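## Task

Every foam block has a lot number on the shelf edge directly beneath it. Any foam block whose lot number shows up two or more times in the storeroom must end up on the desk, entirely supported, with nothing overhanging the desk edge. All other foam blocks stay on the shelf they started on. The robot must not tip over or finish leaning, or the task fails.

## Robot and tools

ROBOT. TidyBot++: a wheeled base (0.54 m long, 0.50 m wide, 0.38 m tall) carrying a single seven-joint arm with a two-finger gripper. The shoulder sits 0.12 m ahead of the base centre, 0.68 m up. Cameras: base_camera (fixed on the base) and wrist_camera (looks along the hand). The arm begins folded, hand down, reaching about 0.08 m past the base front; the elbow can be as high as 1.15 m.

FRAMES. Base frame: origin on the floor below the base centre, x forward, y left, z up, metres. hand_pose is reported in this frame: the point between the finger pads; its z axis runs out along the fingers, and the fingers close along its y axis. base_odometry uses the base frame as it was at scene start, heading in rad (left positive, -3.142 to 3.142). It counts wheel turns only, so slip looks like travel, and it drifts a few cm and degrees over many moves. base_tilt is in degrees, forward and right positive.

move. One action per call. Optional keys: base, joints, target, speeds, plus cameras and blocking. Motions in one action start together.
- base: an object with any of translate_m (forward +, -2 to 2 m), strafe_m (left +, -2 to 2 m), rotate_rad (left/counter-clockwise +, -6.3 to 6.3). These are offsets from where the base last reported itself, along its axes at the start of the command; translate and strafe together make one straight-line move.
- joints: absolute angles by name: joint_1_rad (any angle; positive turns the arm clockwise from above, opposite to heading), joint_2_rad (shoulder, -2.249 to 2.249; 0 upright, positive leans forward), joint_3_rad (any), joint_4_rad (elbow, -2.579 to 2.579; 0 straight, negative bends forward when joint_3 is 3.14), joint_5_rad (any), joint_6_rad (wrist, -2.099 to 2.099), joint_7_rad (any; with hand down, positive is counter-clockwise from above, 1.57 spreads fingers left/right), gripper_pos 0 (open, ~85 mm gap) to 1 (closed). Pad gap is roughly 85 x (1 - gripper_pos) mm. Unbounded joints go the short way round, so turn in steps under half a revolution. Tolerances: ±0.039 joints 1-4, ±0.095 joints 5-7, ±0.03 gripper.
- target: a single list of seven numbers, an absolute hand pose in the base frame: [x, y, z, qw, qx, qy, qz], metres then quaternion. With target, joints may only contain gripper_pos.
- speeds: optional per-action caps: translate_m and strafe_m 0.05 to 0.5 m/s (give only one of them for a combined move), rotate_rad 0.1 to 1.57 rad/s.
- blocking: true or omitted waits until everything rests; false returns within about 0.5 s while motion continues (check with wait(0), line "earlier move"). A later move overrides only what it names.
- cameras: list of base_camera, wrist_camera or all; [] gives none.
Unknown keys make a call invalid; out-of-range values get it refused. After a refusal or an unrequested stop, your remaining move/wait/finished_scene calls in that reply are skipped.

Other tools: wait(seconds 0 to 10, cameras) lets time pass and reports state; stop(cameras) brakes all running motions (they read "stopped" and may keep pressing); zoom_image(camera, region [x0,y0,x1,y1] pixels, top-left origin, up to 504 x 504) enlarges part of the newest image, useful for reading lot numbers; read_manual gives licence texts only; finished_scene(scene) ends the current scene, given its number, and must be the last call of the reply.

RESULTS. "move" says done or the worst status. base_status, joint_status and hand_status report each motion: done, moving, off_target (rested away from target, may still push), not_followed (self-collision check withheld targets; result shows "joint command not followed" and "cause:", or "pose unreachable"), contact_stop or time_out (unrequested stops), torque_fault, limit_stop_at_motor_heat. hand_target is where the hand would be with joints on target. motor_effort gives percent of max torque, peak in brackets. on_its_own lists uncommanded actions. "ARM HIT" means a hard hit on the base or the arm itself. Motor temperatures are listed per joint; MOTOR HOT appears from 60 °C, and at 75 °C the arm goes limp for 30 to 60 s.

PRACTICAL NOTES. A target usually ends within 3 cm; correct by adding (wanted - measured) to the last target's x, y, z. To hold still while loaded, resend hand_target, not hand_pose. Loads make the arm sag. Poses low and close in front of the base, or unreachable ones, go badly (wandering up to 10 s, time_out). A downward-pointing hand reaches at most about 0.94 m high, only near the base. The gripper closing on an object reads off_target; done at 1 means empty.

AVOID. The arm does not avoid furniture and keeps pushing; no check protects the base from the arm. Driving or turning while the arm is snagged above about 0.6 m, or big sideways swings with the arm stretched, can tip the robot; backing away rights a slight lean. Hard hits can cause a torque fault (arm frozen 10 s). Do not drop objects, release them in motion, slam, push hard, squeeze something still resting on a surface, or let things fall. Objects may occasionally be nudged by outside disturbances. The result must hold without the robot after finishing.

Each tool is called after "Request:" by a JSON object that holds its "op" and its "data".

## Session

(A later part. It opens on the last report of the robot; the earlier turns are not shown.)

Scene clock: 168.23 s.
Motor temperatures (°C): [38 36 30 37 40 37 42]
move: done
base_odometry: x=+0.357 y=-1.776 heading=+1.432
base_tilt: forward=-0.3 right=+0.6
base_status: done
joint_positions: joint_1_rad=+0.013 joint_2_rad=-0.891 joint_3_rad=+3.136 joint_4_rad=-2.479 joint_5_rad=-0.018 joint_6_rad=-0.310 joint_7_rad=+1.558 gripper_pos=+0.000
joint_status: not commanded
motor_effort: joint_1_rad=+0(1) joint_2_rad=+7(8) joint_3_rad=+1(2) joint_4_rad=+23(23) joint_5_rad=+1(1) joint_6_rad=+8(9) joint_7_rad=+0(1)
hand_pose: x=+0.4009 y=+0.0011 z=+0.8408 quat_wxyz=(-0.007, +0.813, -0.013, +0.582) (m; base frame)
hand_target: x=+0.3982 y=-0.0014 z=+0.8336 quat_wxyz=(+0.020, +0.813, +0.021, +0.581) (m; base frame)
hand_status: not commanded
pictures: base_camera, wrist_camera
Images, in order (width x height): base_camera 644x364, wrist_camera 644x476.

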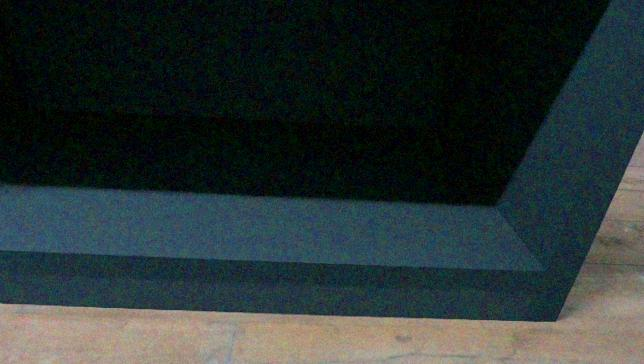

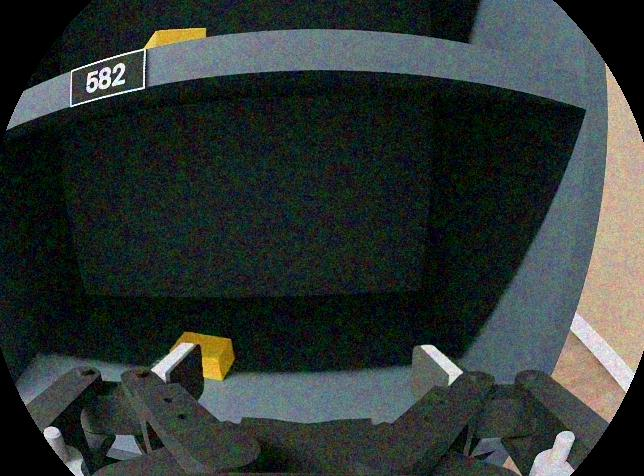

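Request:
{"op": "move", "data": {"base": {"strafe_m": 0.2}, "joints": {"joint_6_rad": -0.6}, "cameras": ["wrist_camera"]}}

Scene clock: 170.00 s.
Motor temperatures (°C): [38 36 30 37 40 37 42]
move: done
base_odometry: x=+0.159 y=-1.749 heading=+1.432
base_tilt: forward=-0.4 right=+0.6
base_status: done
joint_positions: joint_1_rad=+0.013 joint_2_rad=-0.891 joint_3_rad=+3.136 joint_4_rad=-2.488 joint_5_rad=-0.018 joint_6_rad=-0.575 joint_7_rad=+1.558 gripper_pos=+0.000
joint_status: all done
motor_effort: joint_1_rad=+0(1) joint_2_rad=+7(8) joint_3_rad=+1(2) joint_4_rad=+21(24) joint_5_rad=+1(1) joint_6_rad=+7(10) joint_7_rad=+0(1)
hand_pose: x=+0.3626 y=+0.0025 z=+0.7617 quat_wxyz=(-0.007, +0.885, -0.013, +0.466) (m; base frame)
hand_target: x=+0.3553 y=-0.0039 z=+0.7511 quat_wxyz=(+0.020, +0.891, +0.020, +0.453) (m; base frame)
hand_status: not commanded
pictures: wrist_camera
Images, in order (width x height): wrist_camera 644x476.

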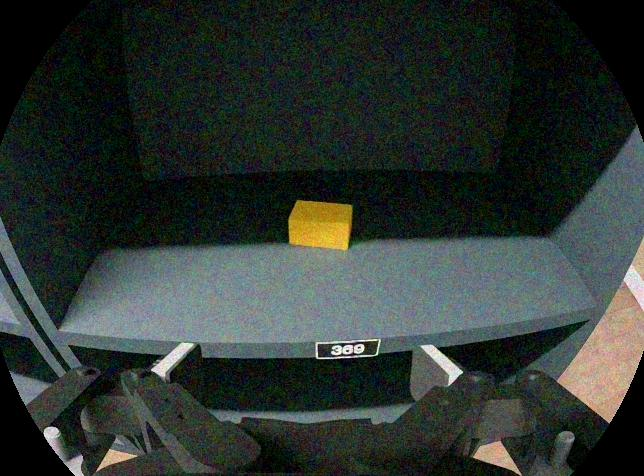

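Request:
{"op": "move", "data": {"base": {"strafe_m": 0.78}, "speeds": {"strafe_m": 0.3}}}

Request:
{"op": "move", "data": {"joints": {"joint_6_rad": -0.28}, "cameras": ["wrist_camera"]}}

Scene clock: 173.70 s.
Motor temperatures (°C): [38 36 30 37 40 37 42]
move: done
base_odometry: x=-0.614 y=-1.641 heading=+1.432
base_tilt: forward=-0.4 right=+0.6
base_status: done
joint_positions: joint_1_rad=+0.013 joint_2_rad=-0.891 joint_3_rad=+3.136 joint_4_rad=-2.488 joint_5_rad=-0.018 joint_6_rad=-0.575 joint_7_rad=+1.558 gripper_pos=+0.000
joint_status: not commanded
motor_effort: joint_1_rad=-1(1) joint_2_rad=+7(9) joint_3_rad=+1(2) joint_4_rad=+22(23) joint_5_rad=+1(1) joint_6_rad=+7(8) joint_7_rad=+0(1)
hand_pose: x=+0.3626 y=+0.0025 z=+0.7617 quat_wxyz=(-0.007, +0.885, -0.013, +0.466) (m; base frame)
hand_target: x=+0.3553 y=-0.0039 z=+0.7511 quat_wxyz=(+0.020, +0.891, +0.020, +0.453) (m; base frame)
hand_status: not commanded
pictures: base_camera, wrist_camera
Images, in order (width x height): base_camera 644x364, wrist_camera 644x476.

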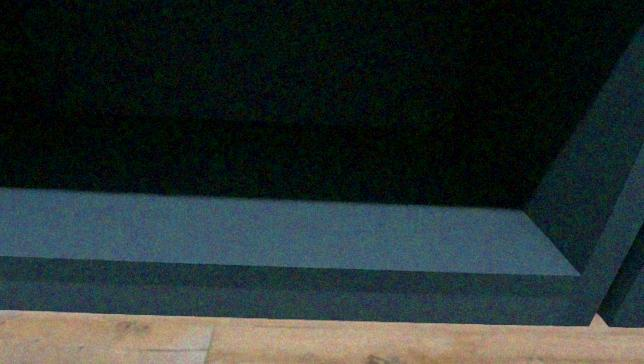

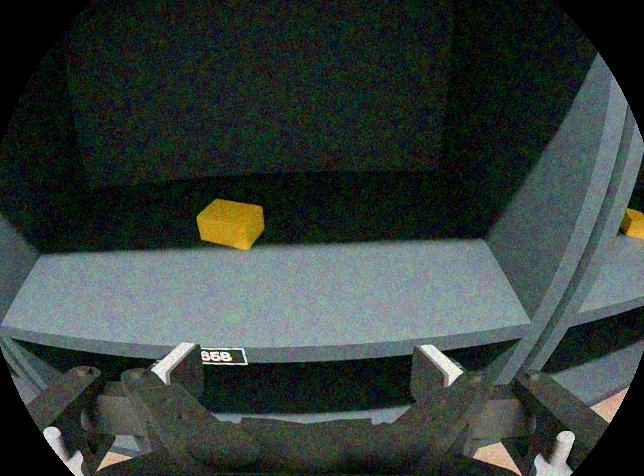

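Scene clock: 174.53 s.
Motor temperatures (°C): [38 36 30 37 40 37 42]
move: done
base_odometry: x=-0.614 y=-1.641 heading=+1.432
base_tilt: forward=-0.3 right=+0.6
base_status: not commanded
joint_positions: joint_1_rad=+0.013 joint_2_rad=-0.891 joint_3_rad=+3.136 joint_4_rad=-2.486 joint_5_rad=-0.018 joint_6_rad=-0.308 joint_7_rad=+1.558 gripper_pos=+0.000
joint_status: all done
motor_effort: joint_1_rad=+0(1) joint_2_rad=+6(8) joint_3_rad=+1(1) joint_4_rad=+23(24) joint_5_rad=+1(1) joint_6_rad=+8(10) joint_7_rad=+0(1)
hand_pose: x=+0.4003 y=+0.0011 z=+0.8369 quat_wxyz=(-0.007, +0.814, -0.013, +0.580) (m; base frame)
hand_target: x=+0.4002 y=-0.0012 z=+0.8395 quat_wxyz=(+0.020, +0.807, +0.021, +0.590) (m; base frame)
hand_status: not commanded
pictures: wrist_camera
Images, in order (width x height): wrist_camera 644x476.

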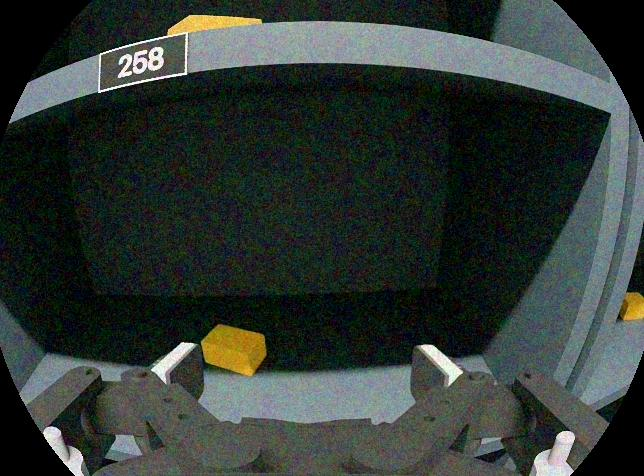

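Request:
{"op": "move", "data": {"base": {"strafe_m": 0.12}, "speeds": {"strafe_m": 0.3}, "joints": {"joint_6_rad": -0.62}, "cameras": ["wrist_camera"]}}

Request:
{"op": "zoom_image", "data": {"camera": "wrist_camera", "region": [220, 310, 340, 380]}}

Scene clock: 176.00 s.
Motor temperatures (°C): [38 36 30 37 40 37 42]
move: done
base_odometry: x=-0.733 y=-1.625 heading=+1.433
base_tilt: forward=-0.4 right=+0.6
base_status: done
joint_positions: joint_1_rad=+0.013 joint_2_rad=-0.891 joint_3_rad=+3.136 joint_4_rad=-2.492 joint_5_rad=-0.018 joint_6_rad=-0.596 joint_7_rad=+1.558 gripper_pos=+0.000
joint_status: all done
motor_effort: joint_1_rad=+0(1) joint_2_rad=+7(8) joint_3_rad=+1(2) joint_4_rad=+21(25) joint_5_rad=+1(1) joint_6_rad=+8(9) joint_7_rad=+0(1)
hand_pose: x=+0.3583 y=+0.0026 z=+0.7546 quat_wxyz=(-0.007, +0.890, -0.013, +0.455) (m; base frame)
hand_target: x=+0.3516 y=-0.0041 z=+0.7461 quat_wxyz=(+0.020, +0.895, +0.020, +0.444) (m; base frame)
hand_status: not commanded
pictures: wrist_camera
Images, in order (width x height): wrist_camera 644x476.

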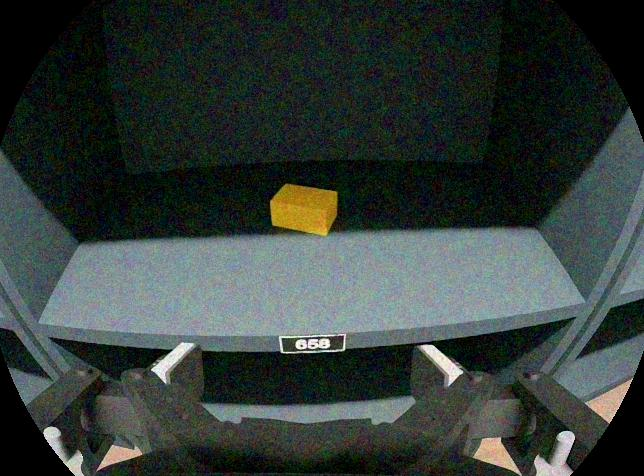

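Scaled by 4.200.

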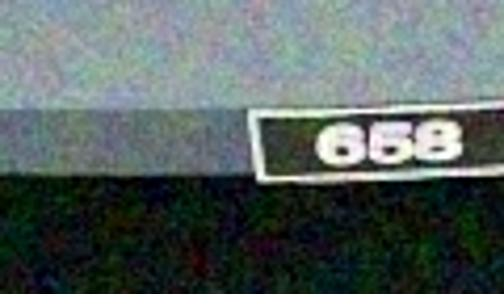

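Request:
{"op": "move", "data": {"base": {"strafe_m": 0.75}, "speeds": {"strafe_m": 0.3}}}

Request:
{"op": "move", "data": {"joints": {"joint_6_rad": -0.28}, "cameras": ["wrist_camera"]}}

Scene clock: 179.67 s.
Motor temperatures (°C): [38 36 30 37 40 37 42]
move: done
base_odometry: x=-1.476 y=-1.522 heading=+1.433
base_tilt: forward=-0.4 right=+0.6
base_status: done
joint_positions: joint_1_rad=+0.013 joint_2_rad=-0.891 joint_3_rad=+3.136 joint_4_rad=-2.492 joint_5_rad=-0.018 joint_6_rad=-0.596 joint_7_rad=+1.558 gripper_pos=+0.000
joint_status: not commanded
motor_effort: joint_1_rad=+0(1) joint_2_rad=+7(9) joint_3_rad=+1(2) joint_4_rad=+21(23) joint_5_rad=+1(1) joint_6_rad=+7(8) joint_7_rad=+0(1)
hand_pose: x=+0.3583 y=+0.0026 z=+0.7546 quat_wxyz=(-0.007, +0.890, -0.013, +0.455) (m; base frame)
hand_target: x=+0.3516 y=-0.0041 z=+0.7461 quat_wxyz=(+0.020, +0.895, +0.020, +0.444) (m; base frame)
hand_status: not commanded
pictures: base_camera, wrist_camera
Images, in order (width x height): base_camera 644x364, wrist_camera 644x476.

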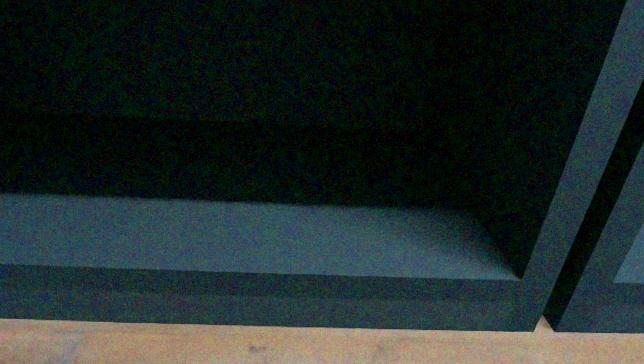

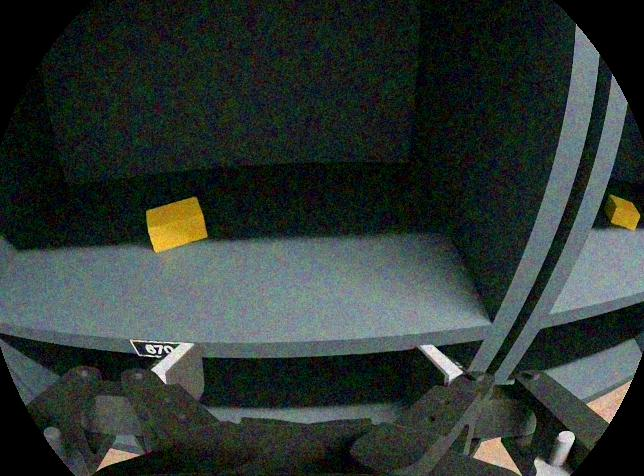

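Scene clock: 180.53 s.
Motor temperatures (°C): [38 36 30 37 40 37 42]
move: done
base_odometry: x=-1.476 y=-1.522 heading=+1.433
base_tilt: forward=-0.4 right=+0.6
base_status: not commanded
joint_positions: joint_1_rad=+0.013 joint_2_rad=-0.891 joint_3_rad=+3.136 joint_4_rad=-2.489 joint_5_rad=-0.018 joint_6_rad=-0.310 joint_7_rad=+1.558 gripper_pos=+0.000
joint_status: all done
motor_effort: joint_1_rad=-1(1) joint_2_rad=+7(8) joint_3_rad=+1(1) joint_4_rad=+22(24) joint_5_rad=+1(1) joint_6_rad=+9(11) joint_7_rad=+0(1)
hand_pose: x=+0.3998 y=+0.0011 z=+0.8349 quat_wxyz=(-0.007, +0.816, -0.013, +0.578) (m; base frame)
hand_target: x=+0.4002 y=-0.0012 z=+0.8395 quat_wxyz=(+0.020, +0.807, +0.021, +0.589) (m; base frame)
hand_status: not commanded
pictures: wrist_camera
Images, in order (width x height): wrist_camera 644x476.

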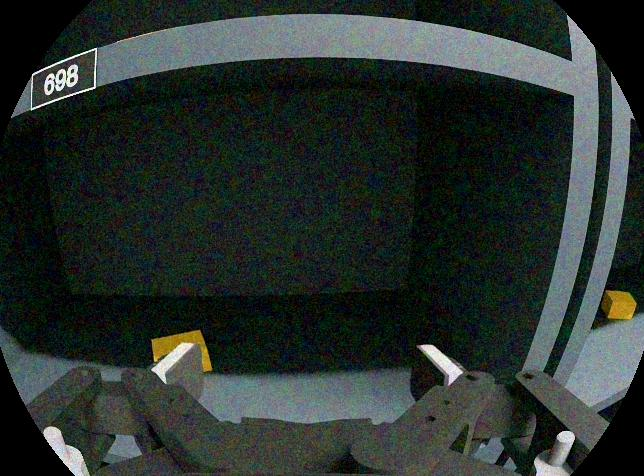

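Request:
{"op": "move", "data": {"base": {"strafe_m": 0.34}, "speeds": {"strafe_m": 0.25}, "joints": {"joint_6_rad": -0.05}}}

Scene clock: 183.13 s.
Motor temperatures (°C): [38 36 30 37 40 37 42]
move: done
base_odometry: x=-1.812 y=-1.475 heading=+1.433
base_tilt: forward=-0.4 right=+0.6
base_status: done
joint_positions: joint_1_rad=+0.013 joint_2_rad=-0.891 joint_3_rad=+3.136 joint_4_rad=-2.486 joint_5_rad=-0.018 joint_6_rad=-0.082 joint_7_rad=+1.558 gripper_pos=+0.000
joint_status: all done
motor_effort: joint_1_rad=+0(1) joint_2_rad=+6(8) joint_3_rad=+1(2) joint_4_rad=+23(25) joint_5_rad=+1(1) joint_6_rad=+8(10) joint_7_rad=+0(1)
hand_pose: x=+0.4155 y=+0.0000 z=+0.9057 quat_wxyz=(-0.006, +0.744, -0.013, +0.669) (m; base frame)
hand_target: x=+0.4140 y=+0.0009 z=+0.9096 quat_wxyz=(+0.021, +0.734, +0.021, +0.678) (m; base frame)
hand_status: not commanded
pictures: base_camera, wrist_camera
Images, in order (width x height): base_camera 644x364, wrist_camera 644x476.

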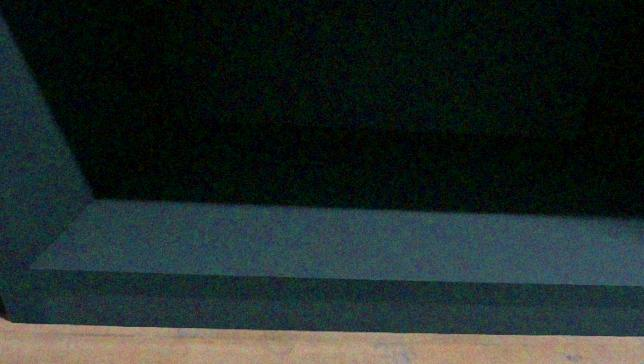

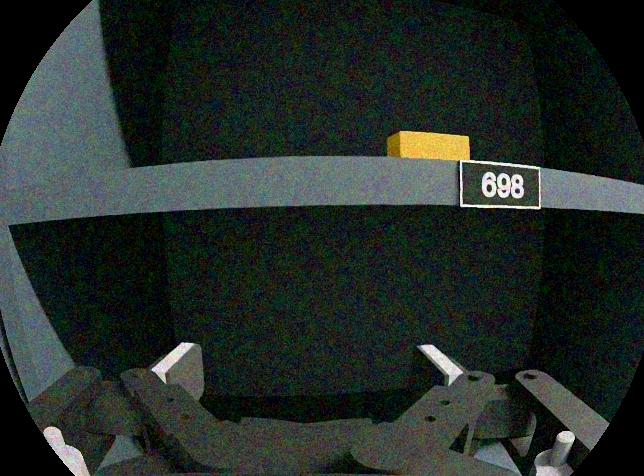

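Request:
{"op": "move", "data": {"base": {"strafe_m": 0.3}, "speeds": {"strafe_m": 0.25}}}

Scene clock: 185.43 s.
Motor temperatures (°C): [38 36 30 37 40 37 42]
move: done
base_odometry: x=-2.110 y=-1.434 heading=+1.433
base_tilt: forward=-0.4 right=+0.6
base_status: done
joint_positions: joint_1_rad=+0.013 joint_2_rad=-0.891 joint_3_rad=+3.136 joint_4_rad=-2.486 joint_5_rad=-0.018 joint_6_rad=-0.082 joint_7_rad=+1.558 gripper_pos=+0.000
joint_status: not commanded
motor_effort: joint_1_rad=+0(1) joint_2_rad=+7(8) joint_3_rad=+1(2) joint_4_rad=+23(24) joint_5_rad=+0(1) joint_6_rad=+8(9) joint_7_rad=+0(1)
hand_pose: x=+0.4155 y=+0.0000 z=+0.9057 quat_wxyz=(-0.006, +0.744, -0.013, +0.669) (m; base frame)
hand_target: x=+0.4140 y=+0.0009 z=+0.9096 quat_wxyz=(+0.021, +0.734, +0.021, +0.678) (m; base frame)
hand_status: not commanded
pictures: base_camera, wrist_camera
Images, in order (width x height): base_camera 644x364, wrist_camera 644x476.

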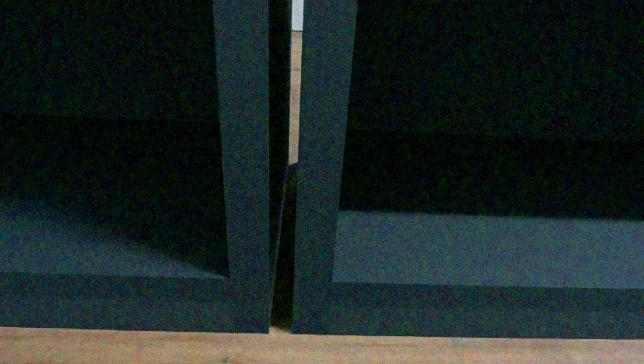

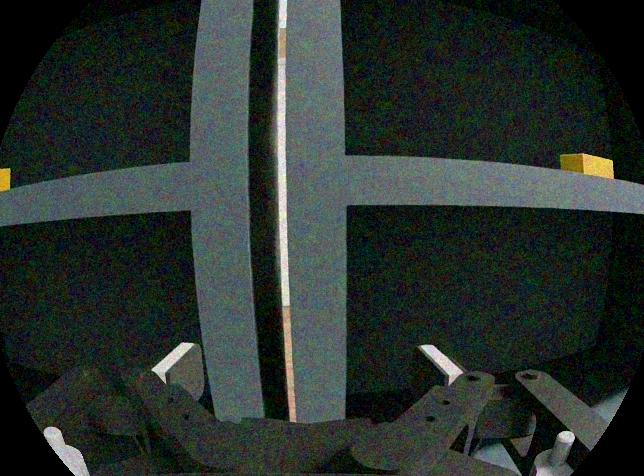

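Request:
{"op": "move", "data": {"base": {"strafe_m": 0.42}, "speeds": {"strafe_m": 0.25}}}

Request:
{"op": "move", "data": {"joints": {"joint_6_rad": -0.6}, "cameras": ["wrist_camera"]}}

Scene clock: 188.17 s.
Motor temperatures (°C): [38 36 30 37 40 37 42]
move: done
base_odometry: x=-2.526 y=-1.377 heading=+1.433
base_tilt: forward=-0.4 right=+0.6
base_status: done
joint_positions: joint_1_rad=+0.013 joint_2_rad=-0.891 joint_3_rad=+3.136 joint_4_rad=-2.486 joint_5_rad=-0.018 joint_6_rad=-0.082 joint_7_rad=+1.558 gripper_pos=+0.000
joint_status: not commanded
motor_effort: joint_1_rad=+0(1) joint_2_rad=+6(8) joint_3_rad=+1(2) joint_4_rad=+23(23) joint_5_rad=+1(1) joint_6_rad=+8(9) joint_7_rad=+0(1)
hand_pose: x=+0.4155 y=+0.0000 z=+0.9057 quat_wxyz=(-0.006, +0.744, -0.013, +0.669) (m; base frame)
hand_target: x=+0.4140 y=+0.0009 z=+0.9096 quat_wxyz=(+0.021, +0.734, +0.021, +0.678) (m; base frame)
hand_status: not commanded
pictures: base_camera, wrist_camera
Images, in order (width x height): base_camera 644x364, wrist_camera 644x476.

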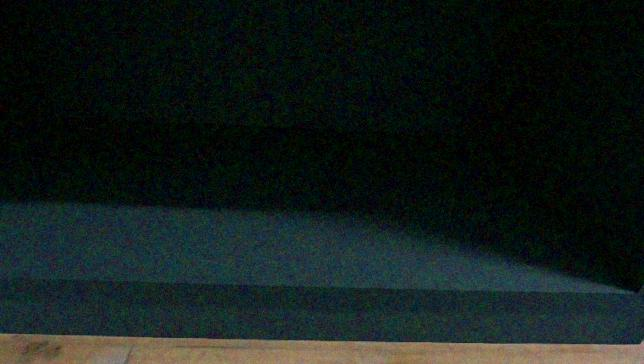

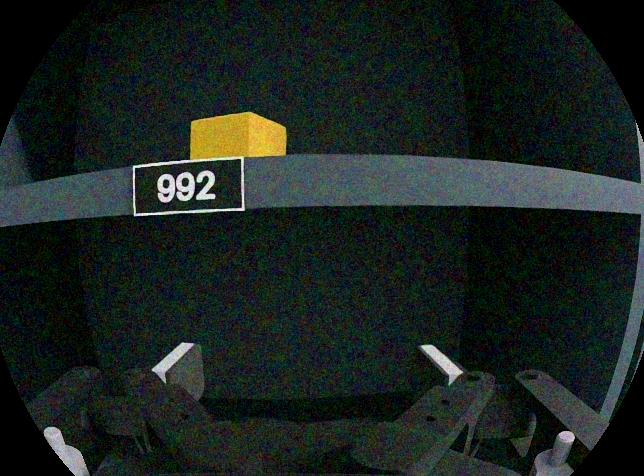

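Scene clock: 189.43 s.
Motor temperatures (°C): [38 36 30 37 40 37 42]
move: done
base_odometry: x=-2.526 y=-1.377 heading=+1.433
base_tilt: forward=-0.4 right=+0.6
base_status: not commanded
joint_positions: joint_1_rad=+0.013 joint_2_rad=-0.891 joint_3_rad=+3.136 joint_4_rad=-2.486 joint_5_rad=-0.018 joint_6_rad=-0.561 joint_7_rad=+1.558 gripper_pos=+0.000
joint_status: all done
motor_effort: joint_1_rad=+0(1) joint_2_rad=+8(8) joint_3_rad=+1(1) joint_4_rad=+21(24) joint_5_rad=+1(1) joint_6_rad=+8(9) joint_7_rad=+0(0)
hand_pose: x=+0.3654 y=+0.0024 z=+0.7664 quat_wxyz=(-0.007, +0.881, -0.013, +0.473) (m; base frame)
hand_target: x=+0.3553 y=-0.0039 z=+0.7511 quat_wxyz=(+0.020, +0.891, +0.020, +0.453) (m; base frame)
hand_status: not commanded
pictures: wrist_camera
Images, in order (width x height): wrist_camera 644x476.

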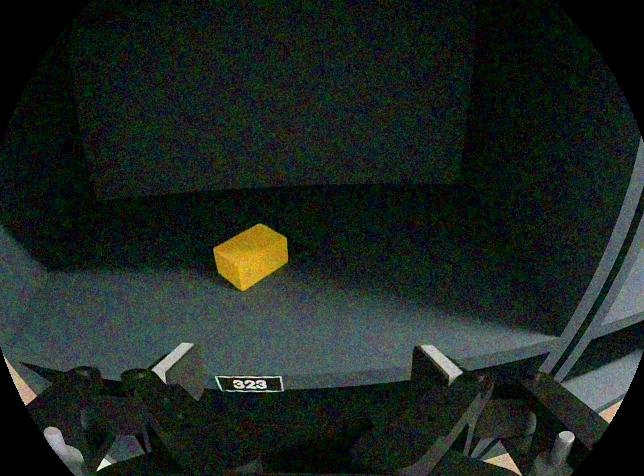

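Request:
{"op": "move", "data": {"joints": {"joint_6_rad": -0.15, "joint_1_rad": -0.9}, "cameras": ["wrist_camera"]}}

Scene clock: 191.83 s.
Motor temperatures (°C): [38 36 30 37 40 37 42]
move: done
base_odometry: x=-2.526 y=-1.377 heading=+1.433
base_tilt: forward=-0.4 right=+0.6
base_status: not commanded
joint_positions: joint_1_rad=-0.882 joint_2_rad=-0.891 joint_3_rad=+3.136 joint_4_rad=-2.486 joint_5_rad=-0.018 joint_6_rad=-0.209 joint_7_rad=+1.558 gripper_pos=+0.000
joint_status: all done
motor_effort: joint_1_rad=-1(2) joint_2_rad=+7(8) joint_3_rad=+1(1) joint_4_rad=+22(23) joint_5_rad=+1(1) joint_6_rad=+8(9) joint_7_rad=+0(1)
hand_pose: x=+0.3000 y=+0.2264 z=+0.8666 quat_wxyz=(-0.274, +0.713, +0.327, +0.556) (m; base frame)
hand_target: x=+0.2999 y=+0.2279 z=+0.8787 quat_wxyz=(-0.260, +0.682, +0.353, +0.586) (m; base frame)
hand_status: not commanded
pictures: wrist_camera
Images, in order (width x height): wrist_camera 644x476.

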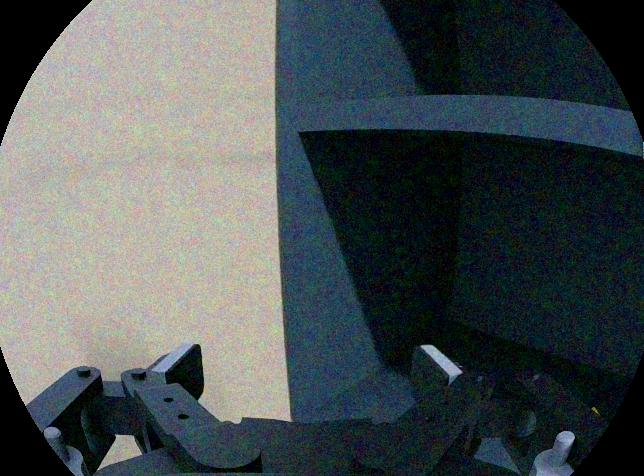

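Request:
{"op": "move", "data": {"joints": {"joint_1_rad": 0, "joint_6_rad": -0.6}, "cameras": []}}

Request:
{"op": "move", "data": {"joints": {"joint_1_rad": 0, "joint_2_rad": -0.5, "joint_3_rad": 3.1416, "joint_4_rad": -1.95, "joint_5_rad": 1.4, "joint_6_rad": -1.5, "joint_7_rad": 0}}}

Scene clock: 199.17 s.
Motor temperatures (°C): [38 36 30 37 40 37 42]
move: done
base_odometry: x=-2.526 y=-1.377 heading=+1.433
base_tilt: forward=-0.4 right=+0.6
base_status: not commanded
joint_positions: joint_1_rad=-0.018 joint_2_rad=-0.891 joint_3_rad=+3.136 joint_4_rad=-2.486 joint_5_rad=-0.018 joint_6_rad=-0.548 joint_7_rad=+1.558 gripper_pos=+0.000
joint_status: all done
motor_effort: joint_1_rad=+0(2) joint_2_rad=+8(8) joint_3_rad=+1(1) joint_4_rad=+22(23) joint_5_rad=+0(1) joint_6_rad=+7(10) joint_7_rad=+0(1)
hand_pose: x=+0.3674 y=+0.0101 z=+0.7698 quat_wxyz=(-0.014, +0.878, +0.000, +0.478) (m; base frame)
hand_target: x=+0.3553 y=-0.0039 z=+0.7511 quat_wxyz=(+0.020, +0.891, +0.020, +0.453) (m; base frame)
hand_status: not commanded
pictures: none
No camera images: "cameras" was empty.

Scene clock: 201.63 s.
Motor temperatures (°C): [38 36 30 37 40 37 42]
move: done
base_odometry: x=-2.526 y=-1.377 heading=+1.433
base_tilt: forward=-0.4 right=+0.6
base_status: not commanded
joint_positions: joint_1_rad=-0.018 joint_2_rad=-0.516 joint_3_rad=+3.136 joint_4_rad=-1.962 joint_5_rad=+1.334 joint_6_rad=-1.447 joint_7_rad=+0.045 gripper_pos=+0.000
joint_status: all done
motor_effort: joint_1_rad=+0(2) joint_2_rad=+1(8) joint_3_rad=-2(2) joint_4_rad=+19(23) joint_5_rad=+9(10) joint_6_rad=+1(9) joint_7_rad=+0(1)
hand_pose: x=+0.2773 y=-0.2947 z=+1.0203 quat_wxyz=(+0.375, +0.569, -0.531, +0.503) (m; base frame)
hand_target: x=+0.2576 y=-0.3049 z=+1.0389 quat_wxyz=(+0.404, +0.527, -0.550, +0.507) (m; base frame)
hand_status: not commanded
pictures: base_camera, wrist_camera
Images, in order (width x height): base_camera 644x364, wrist_camera 644x476.

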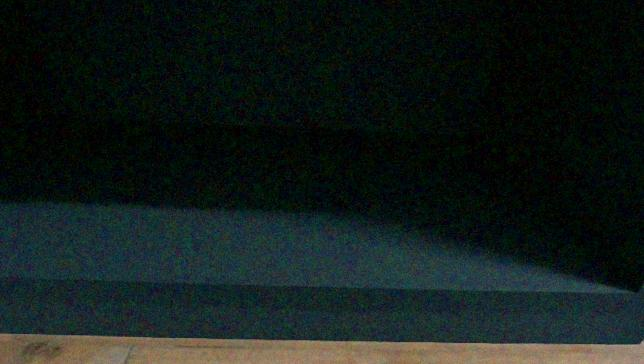

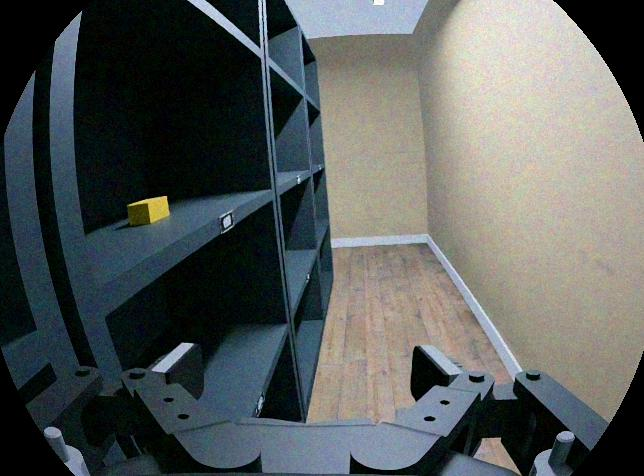

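Request:
{"op": "move", "data": {"base": {"translate_m": 0.04, "strafe_m": -0.5}, "speeds": {"strafe_m": 0.3}}}

Scene clock: 204.53 s.
Motor temperatures (°C): [38 36 30 37 40 37 42]
move: done
base_odometry: x=-2.025 y=-1.406 heading=+1.434
base_tilt: forward=-0.4 right=+0.6
base_status: done
joint_positions: joint_1_rad=-0.018 joint_2_rad=-0.512 joint_3_rad=+3.136 joint_4_rad=-1.962 joint_5_rad=+1.339 joint_6_rad=-1.450 joint_7_rad=+0.043 gripper_pos=+0.000
joint_status: not commanded
motor_effort: joint_1_rad=+0(1) joint_2_rad=+1(2) joint_3_rad=-2(4) joint_4_rad=+17(19) joint_5_rad=+9(10) joint_6_rad=+2(2) joint_7_rad=+0(1)
hand_pose: x=+0.2773 y=-0.2954 z=+1.0206 quat_wxyz=(+0.378, +0.568, -0.532, +0.502) (m; base frame)
hand_target: x=+0.2576 y=-0.3049 z=+1.0389 quat_wxyz=(+0.404, +0.527, -0.550, +0.507) (m; base frame)
hand_status: not commanded
pictures: base_camera, wrist_camera
Images, in order (width x height): base_camera 644x364, wrist_camera 644x476.

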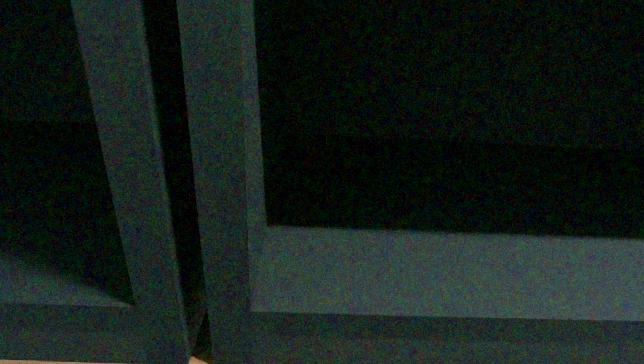

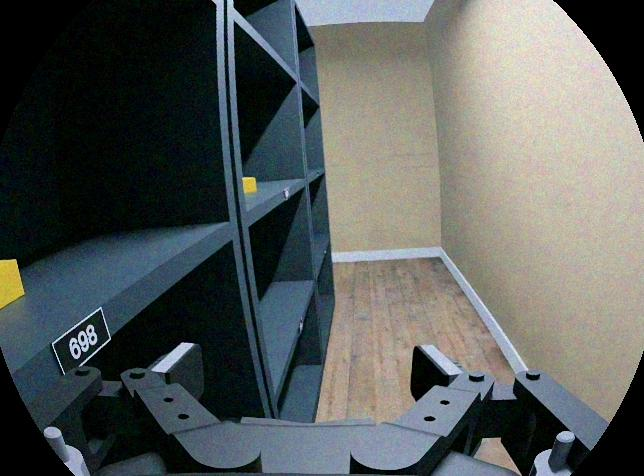

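Request:
{"op": "move", "data": {"base": {"translate_m": 0.048, "strafe_m": -0.054}, "speeds": {"strafe_m": 0.15}, "joints": {"joint_2_rad": -0.5, "joint_4_rad": -1.8, "joint_5_rad": 1.44, "joint_6_rad": -1.58, "joint_7_rad": -0.045, "joint_1_rad": 0.02}}}

Request:
{"op": "move", "data": {"joints": {"joint_2_rad": 0.1, "joint_4_rad": -1.19}}}

Scene clock: 206.40 s.
Motor temperatures (°C): [38 36 30 37 40 37 42]
move: done
base_odometry: x=-1.965 y=-1.366 heading=+1.433
base_tilt: forward=-0.4 right=+0.6
base_status: done
joint_positions: joint_1_rad=+0.000 joint_2_rad=-0.509 joint_3_rad=+3.136 joint_4_rad=-1.814 joint_5_rad=+1.379 joint_6_rad=-1.528 joint_7_rad=-0.001 gripper_pos=+0.000
joint_status: all done
motor_effort: joint_1_rad=-1(2) joint_2_rad=+2(3) joint_3_rad=-2(3) joint_4_rad=+16(19) joint_5_rad=+9(11) joint_6_rad=+3(4) joint_7_rad=+0(1)
hand_pose: x=+0.2469 y=-0.3027 z=+1.0785 quat_wxyz=(+0.363, +0.489, -0.588, +0.533) (m; base frame)
hand_target: x=+0.2222 y=-0.3097 z=+1.0949 quat_wxyz=(+0.386, +0.443, -0.607, +0.536) (m; base frame)
hand_status: not commanded
pictures: base_camera, wrist_camera
Images, in order (width x height): base_camera 644x364, wrist_camera 644x476.

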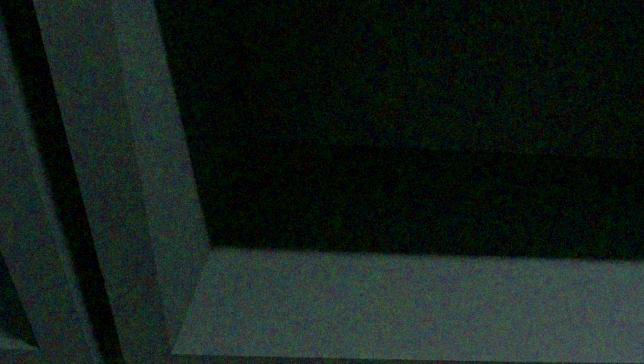

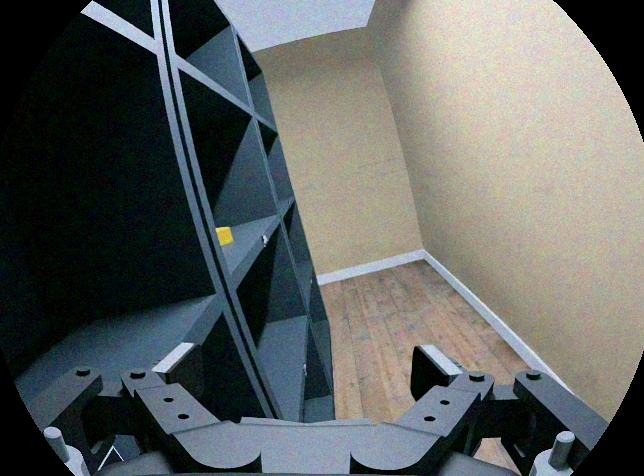

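Scene clock: 208.27 s.
Motor temperatures (°C): [38 36 30 37 40 37 42]
move: done
base_odometry: x=-1.965 y=-1.366 heading=+1.433
base_tilt: forward=-0.3 right=+0.6
base_status: not commanded
joint_positions: joint_1_rad=+0.002 joint_2_rad=+0.085 joint_3_rad=+3.136 joint_4_rad=-1.208 joint_5_rad=+1.380 joint_6_rad=-1.532 joint_7_rad=-0.002 gripper_pos=+0.000
joint_status: all done
motor_effort: joint_1_rad=-1(1) joint_2_rad=-20(21) joint_3_rad=+1(2) joint_4_rad=+18(18) joint_5_rad=+9(10) joint_6_rad=+2(4) joint_7_rad=+0(1)
hand_pose: x=+0.4857 y=-0.3033 z=+1.1334 quat_wxyz=(+0.359, +0.485, -0.592, +0.534) (m; base frame)
hand_target: x=+0.4654 y=-0.3146 z=+1.1475 quat_wxyz=(+0.383, +0.440, -0.609, +0.538) (m; base frame)
hand_status: not commanded
pictures: base_camera, wrist_camera
Images, in order (width x height): base_camera 644x364, wrist_camera 644x476.

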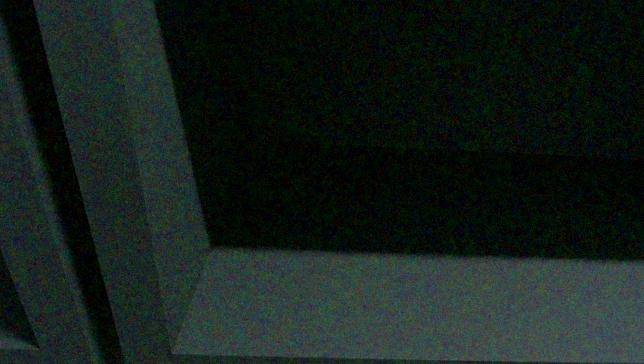

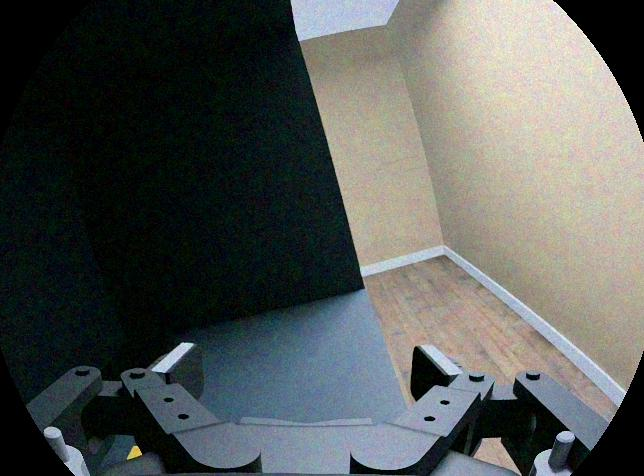

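Request:
{"op": "move", "data": {"joints": {"joint_2_rad": 0.32, "joint_4_rad": -0.97}, "cameras": ["wrist_camera"]}}

Scene clock: 209.93 s.
Motor temperatures (°C): [38 36 30 37 40 37 42]
move: done
base_odometry: x=-1.965 y=-1.366 heading=+1.433
base_tilt: forward=-0.3 right=+0.6
base_status: not commanded
joint_positions: joint_1_rad=+0.002 joint_2_rad=+0.309 joint_3_rad=+3.136 joint_4_rad=-0.987 joint_5_rad=+1.381 joint_6_rad=-1.533 joint_7_rad=-0.002 gripper_pos=+0.000
joint_status: all done
motor_effort: joint_1_rad=+0(1) joint_2_rad=-27(31) joint_3_rad=+1(2) joint_4_rad=+17(18) joint_5_rad=+9(10) joint_6_rad=+3(4) joint_7_rad=+0(1)
hand_pose: x=+0.5777 y=-0.3038 z=+1.1136 quat_wxyz=(+0.361, +0.486, -0.592, +0.532) (m; base frame)
hand_target: x=+0.5558 y=-0.3164 z=+1.1282 quat_wxyz=(+0.383, +0.440, -0.609, +0.538) (m; base frame)
hand_status: not commanded
pictures: wrist_camera
Images, in order (width x height): wrist_camera 644x476.

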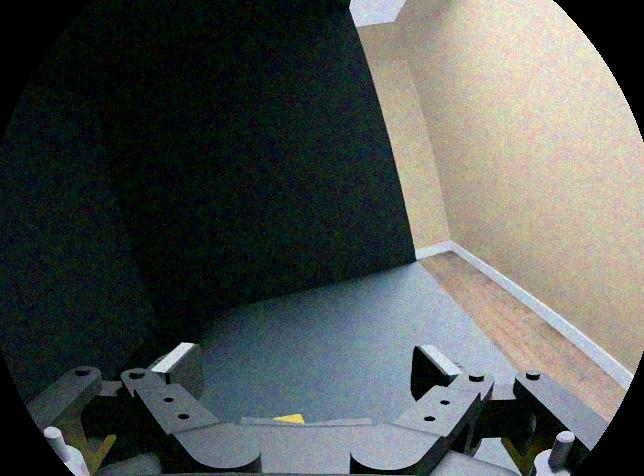

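Request:
{"op": "move", "data": {"base": {"translate_m": 0.018}, "speeds": {"translate_m": 0.05}, "joints": {"joint_4_rad": -1.09}, "cameras": ["wrist_camera"]}}

Scene clock: 211.40 s.
Motor temperatures (°C): [38 36 30 37 40 37 42]
move: done
base_odometry: x=-1.962 y=-1.348 heading=+1.433
base_tilt: forward=-0.3 right=+0.6
base_status: done
joint_positions: joint_1_rad=+0.003 joint_2_rad=+0.310 joint_3_rad=+3.136 joint_4_rad=-1.067 joint_5_rad=+1.382 joint_6_rad=-1.534 joint_7_rad=-0.002 gripper_pos=+0.000
joint_status: all done
motor_effort: joint_1_rad=+0(2) joint_2_rad=-27(31) joint_3_rad=+2(2) joint_4_rad=+17(18) joint_5_rad=+9(10) joint_6_rad=+2(3) joint_7_rad=+0(1)
hand_pose: x=+0.5789 y=-0.3043 z=+1.0871 quat_wxyz=(+0.385, +0.506, -0.577, +0.512) (m; base frame)
hand_target: x=+0.5591 y=-0.3164 z=+1.0907 quat_wxyz=(+0.418, +0.472, -0.585, +0.510) (m; base frame)
hand_status: not commanded
pictures: wrist_camera
Images, in order (width x height): wrist_camera 644x476.

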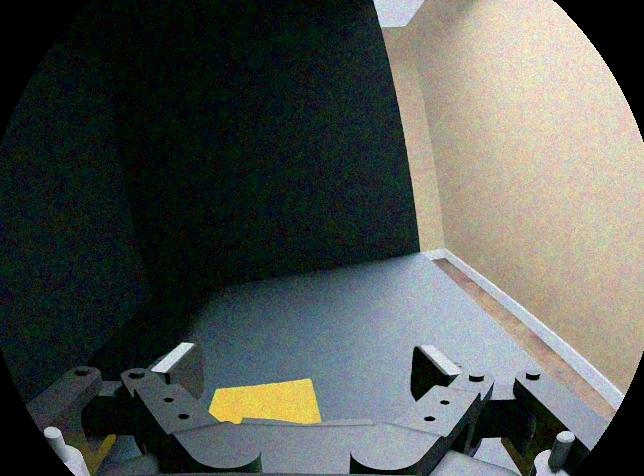

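Request:
{"op": "move", "data": {"base": {"translate_m": 0.022}, "speeds": {"translate_m": 0.05}, "joints": {"joint_4_rad": -1.16}, "cameras": ["wrist_camera"]}}

Scene clock: 212.53 s.
Motor temperatures (°C): [38 36 30 37 40 37 42]
move: done
base_odometry: x=-1.959 y=-1.326 heading=+1.432
base_tilt: forward=-0.3 right=+0.6
base_status: done
joint_positions: joint_1_rad=+0.004 joint_2_rad=+0.310 joint_3_rad=+3.136 joint_4_rad=-1.135 joint_5_rad=+1.382 joint_6_rad=-1.535 joint_7_rad=-0.002 gripper_pos=+0.000
joint_status: all done
motor_effort: joint_1_rad=-1(2) joint_2_rad=-28(31) joint_3_rad=+2(2) joint_4_rad=+17(19) joint_5_rad=+10(10) joint_6_rad=+1(3) joint_7_rad=+0(1)
hand_pose: x=+0.5779 y=-0.3048 z=+1.0647 quat_wxyz=(+0.405, +0.523, -0.564, +0.494) (m; base frame)
hand_target: x=+0.5590 y=-0.3164 z=+1.0687 quat_wxyz=(+0.438, +0.490, -0.571, +0.493) (m; base frame)
hand_status: not commanded
pictures: wrist_camera
Images, in order (width x height): wrist_camera 644x476.

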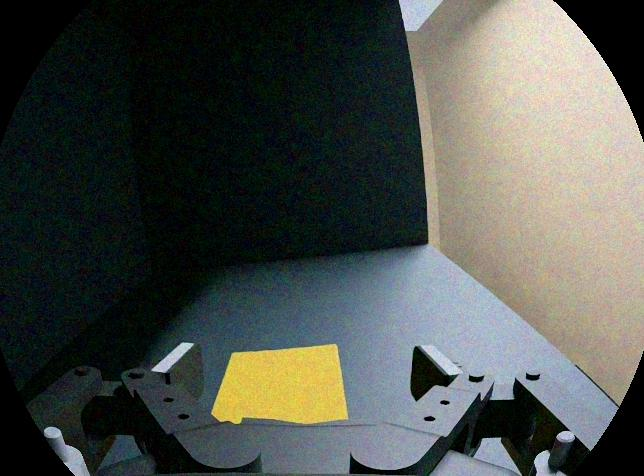

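Request:
{"op": "move", "data": {"base": {"translate_m": 0.012}, "speeds": {"translate_m": 0.05}, "joints": {"joint_4_rad": -1.21}, "cameras": ["wrist_camera"]}}

Request:
{"op": "move", "data": {"joints": {"joint_4_rad": -1.245}, "cameras": ["wrist_camera"]}}

Scene clock: 213.53 s.
Motor temperatures (°C): [38 36 30 37 40 37 42]
move: done
base_odometry: x=-1.957 y=-1.314 heading=+1.432
base_tilt: forward=-0.3 right=+0.6
base_status: done
joint_positions: joint_1_rad=+0.005 joint_2_rad=+0.312 joint_3_rad=+3.136 joint_4_rad=-1.185 joint_5_rad=+1.383 joint_6_rad=-1.535 joint_7_rad=-0.002 gripper_pos=+0.000
joint_status: all done
motor_effort: joint_1_rad=+0(2) joint_2_rad=-27(30) joint_3_rad=+2(2) joint_4_rad=+17(18) joint_5_rad=+9(10) joint_6_rad=+1(2) joint_7_rad=-1(1)
hand_pose: x=+0.5770 y=-0.3051 z=+1.0474 quat_wxyz=(+0.420, +0.535, -0.553, +0.481) (m; base frame)
hand_target: x=+0.5580 y=-0.3164 z=+1.0530 quat_wxyz=(+0.452, +0.502, -0.560, +0.480) (m; base frame)
hand_status: not commanded
pictures: wrist_camera
Images, in order (width x height): wrist_camera 644x476.

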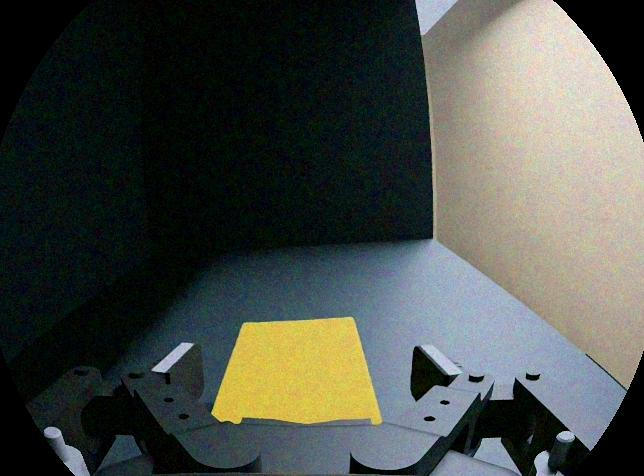

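Scene clock: 214.20 s.
Motor temperatures (°C): [38 36 30 37 40 37 42]
move: done
base_odometry: x=-1.957 y=-1.314 heading=+1.432
base_tilt: forward=-0.3 right=+0.6
base_status: not commanded
joint_positions: joint_1_rad=+0.005 joint_2_rad=+0.312 joint_3_rad=+3.136 joint_4_rad=-1.220 joint_5_rad=+1.383 joint_6_rad=-1.535 joint_7_rad=-0.002 gripper_pos=+0.000
joint_status: all done
motor_effort: joint_1_rad=+0(1) joint_2_rad=-27(29) joint_3_rad=+2(2) joint_4_rad=+17(18) joint_5_rad=+10(10) joint_6_rad=+0(1) joint_7_rad=+0(0)
hand_pose: x=+0.5756 y=-0.3051 z=+1.0359 quat_wxyz=(+0.430, +0.543, -0.546, +0.471) (m; base frame)
hand_target: x=+0.5568 y=-0.3164 z=+1.0421 quat_wxyz=(+0.461, +0.510, -0.552, +0.471) (m; base frame)
hand_status: not commanded
pictures: wrist_camera
Images, in order (width x height): wrist_camera 644x476.

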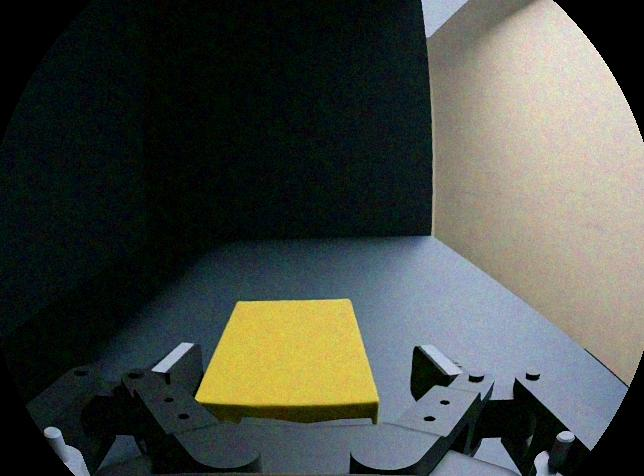

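Request:
{"op": "move", "data": {"joints": {"gripper_pos": 0.6}, "cameras": ["wrist_camera"]}}

Scene clock: 215.20 s.
Motor temperatures (°C): [38 36 30 37 40 37 42]
move: off_target
base_odometry: x=-1.957 y=-1.314 heading=+1.432
base_tilt: forward=-0.3 right=+0.6
base_status: not commanded
joint_positions: joint_1_rad=+0.005 joint_2_rad=+0.312 joint_3_rad=+3.136 joint_4_rad=-1.220 joint_5_rad=+1.384 joint_6_rad=-1.535 joint_7_rad=-0.002 gripper_pos=+0.396
joint_status: gripper_pos off_target (ended at +0.396, target +0.600)
motor_effort: joint_1_rad=+0(1) joint_2_rad=-27(28) joint_3_rad=+2(2) joint_4_rad=+17(18) joint_5_rad=+9(10) joint_6_rad=+1(1) joint_7_rad=+0(1)
hand_pose: x=+0.5756 y=-0.3052 z=+1.0362 quat_wxyz=(+0.430, +0.543, -0.546, +0.471) (m; base frame)
hand_target: x=+0.5568 y=-0.3164 z=+1.0421 quat_wxyz=(+0.461, +0.510, -0.552, +0.471) (m; base frame)
hand_status: not commanded
pictures: wrist_camera
Images, in order (width x height): wrist_camera 644x476.

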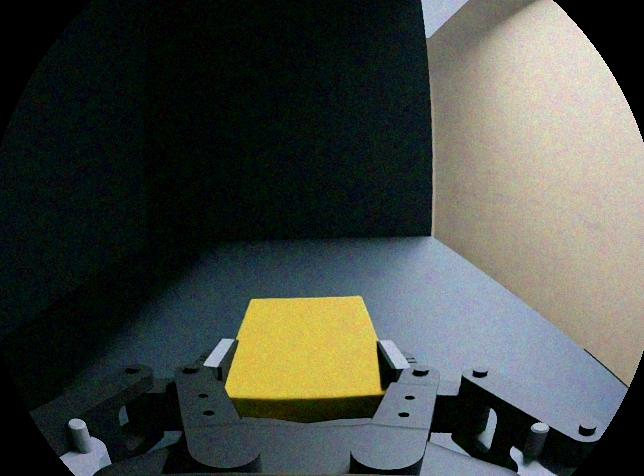

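Request:
{"op": "move", "data": {"joints": {"joint_4_rad": -0.97}, "cameras": ["wrist_camera"]}}

Request:
{"op": "move", "data": {"joints": {"joint_2_rad": -0.5, "joint_4_rad": -1.8}}}

Scene clock: 216.70 s.
Motor temperatures (°C): [38 36 30 37 40 37 42]
move: done
base_odometry: x=-1.957 y=-1.314 heading=+1.432
base_tilt: forward=-0.3 right=+0.6
base_status: not commanded
joint_positions: joint_1_rad=+0.005 joint_2_rad=+0.312 joint_3_rad=+3.136 joint_4_rad=-0.986 joint_5_rad=+1.384 joint_6_rad=-1.535 joint_7_rad=-0.002 gripper_pos=+0.396
joint_status: all done
motor_effort: joint_1_rad=-1(1) joint_2_rad=-27(30) joint_3_rad=+2(2) joint_4_rad=+17(19) joint_5_rad=+9(10) joint_6_rad=+2(3) joint_7_rad=+0(1)
hand_pose: x=+0.5770 y=-0.3053 z=+1.1139 quat_wxyz=(+0.363, +0.484, -0.592, +0.532) (m; base frame)
hand_target: x=+0.5558 y=-0.3164 z=+1.1282 quat_wxyz=(+0.383, +0.440, -0.609, +0.538) (m; base frame)
hand_status: not commanded
pictures: wrist_camera
Images, in order (width x height): wrist_camera 644x476.

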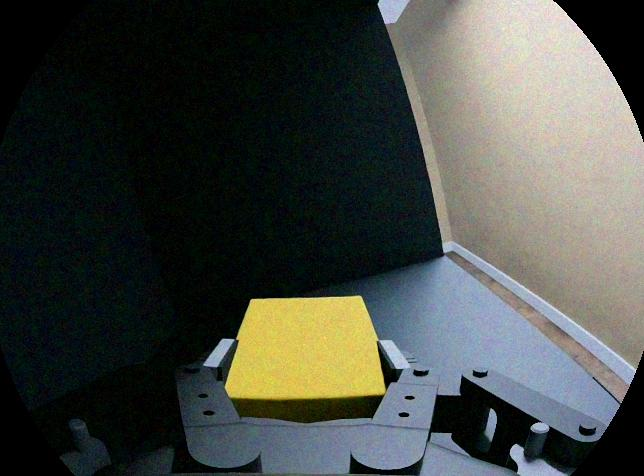

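Scene clock: 218.80 s.
Motor temperatures (°C): [38 36 30 37 40 37 42]
move: done
base_odometry: x=-1.957 y=-1.314 heading=+1.432
base_tilt: forward=-0.4 right=+0.6
base_status: not commanded
joint_positions: joint_1_rad=+0.005 joint_2_rad=-0.488 joint_3_rad=+3.136 joint_4_rad=-1.771 joint_5_rad=+1.384 joint_6_rad=-1.537 joint_7_rad=-0.002 gripper_pos=+0.396
joint_status: all done
motor_effort: joint_1_rad=-1(1) joint_2_rad=+1(30) joint_3_rad=-2(2) joint_4_rad=+17(19) joint_5_rad=+10(10) joint_6_rad=+3(3) joint_7_rad=+0(0)
hand_pose: x=+0.2495 y=-0.3037 z=+1.0909 quat_wxyz=(+0.361, +0.479, -0.595, +0.536) (m; base frame)
hand_target: x=+0.2222 y=-0.3097 z=+1.0949 quat_wxyz=(+0.386, +0.443, -0.607, +0.536) (m; base frame)
hand_status: not commanded
pictures: base_camera, wrist_camera
Images, in order (width x height): base_camera 644x364, wrist_camera 644x476.

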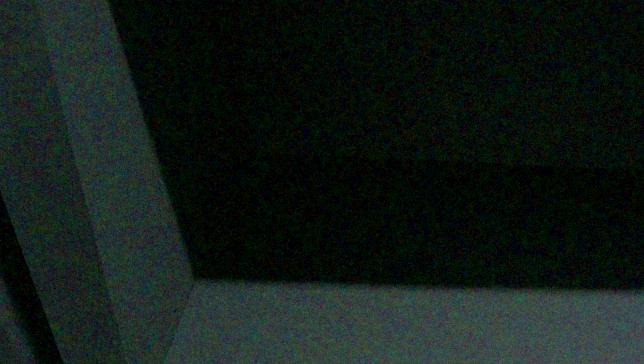

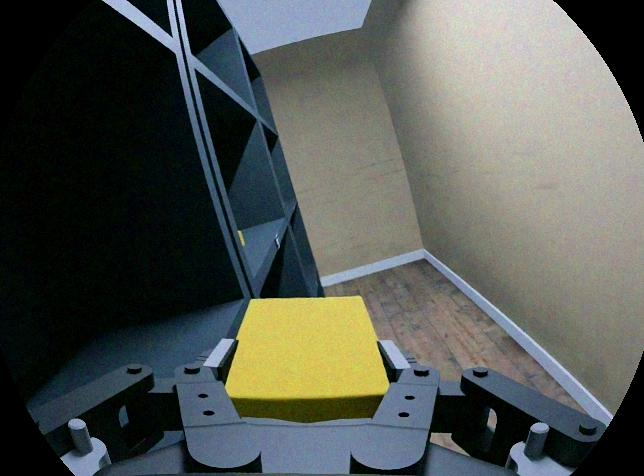

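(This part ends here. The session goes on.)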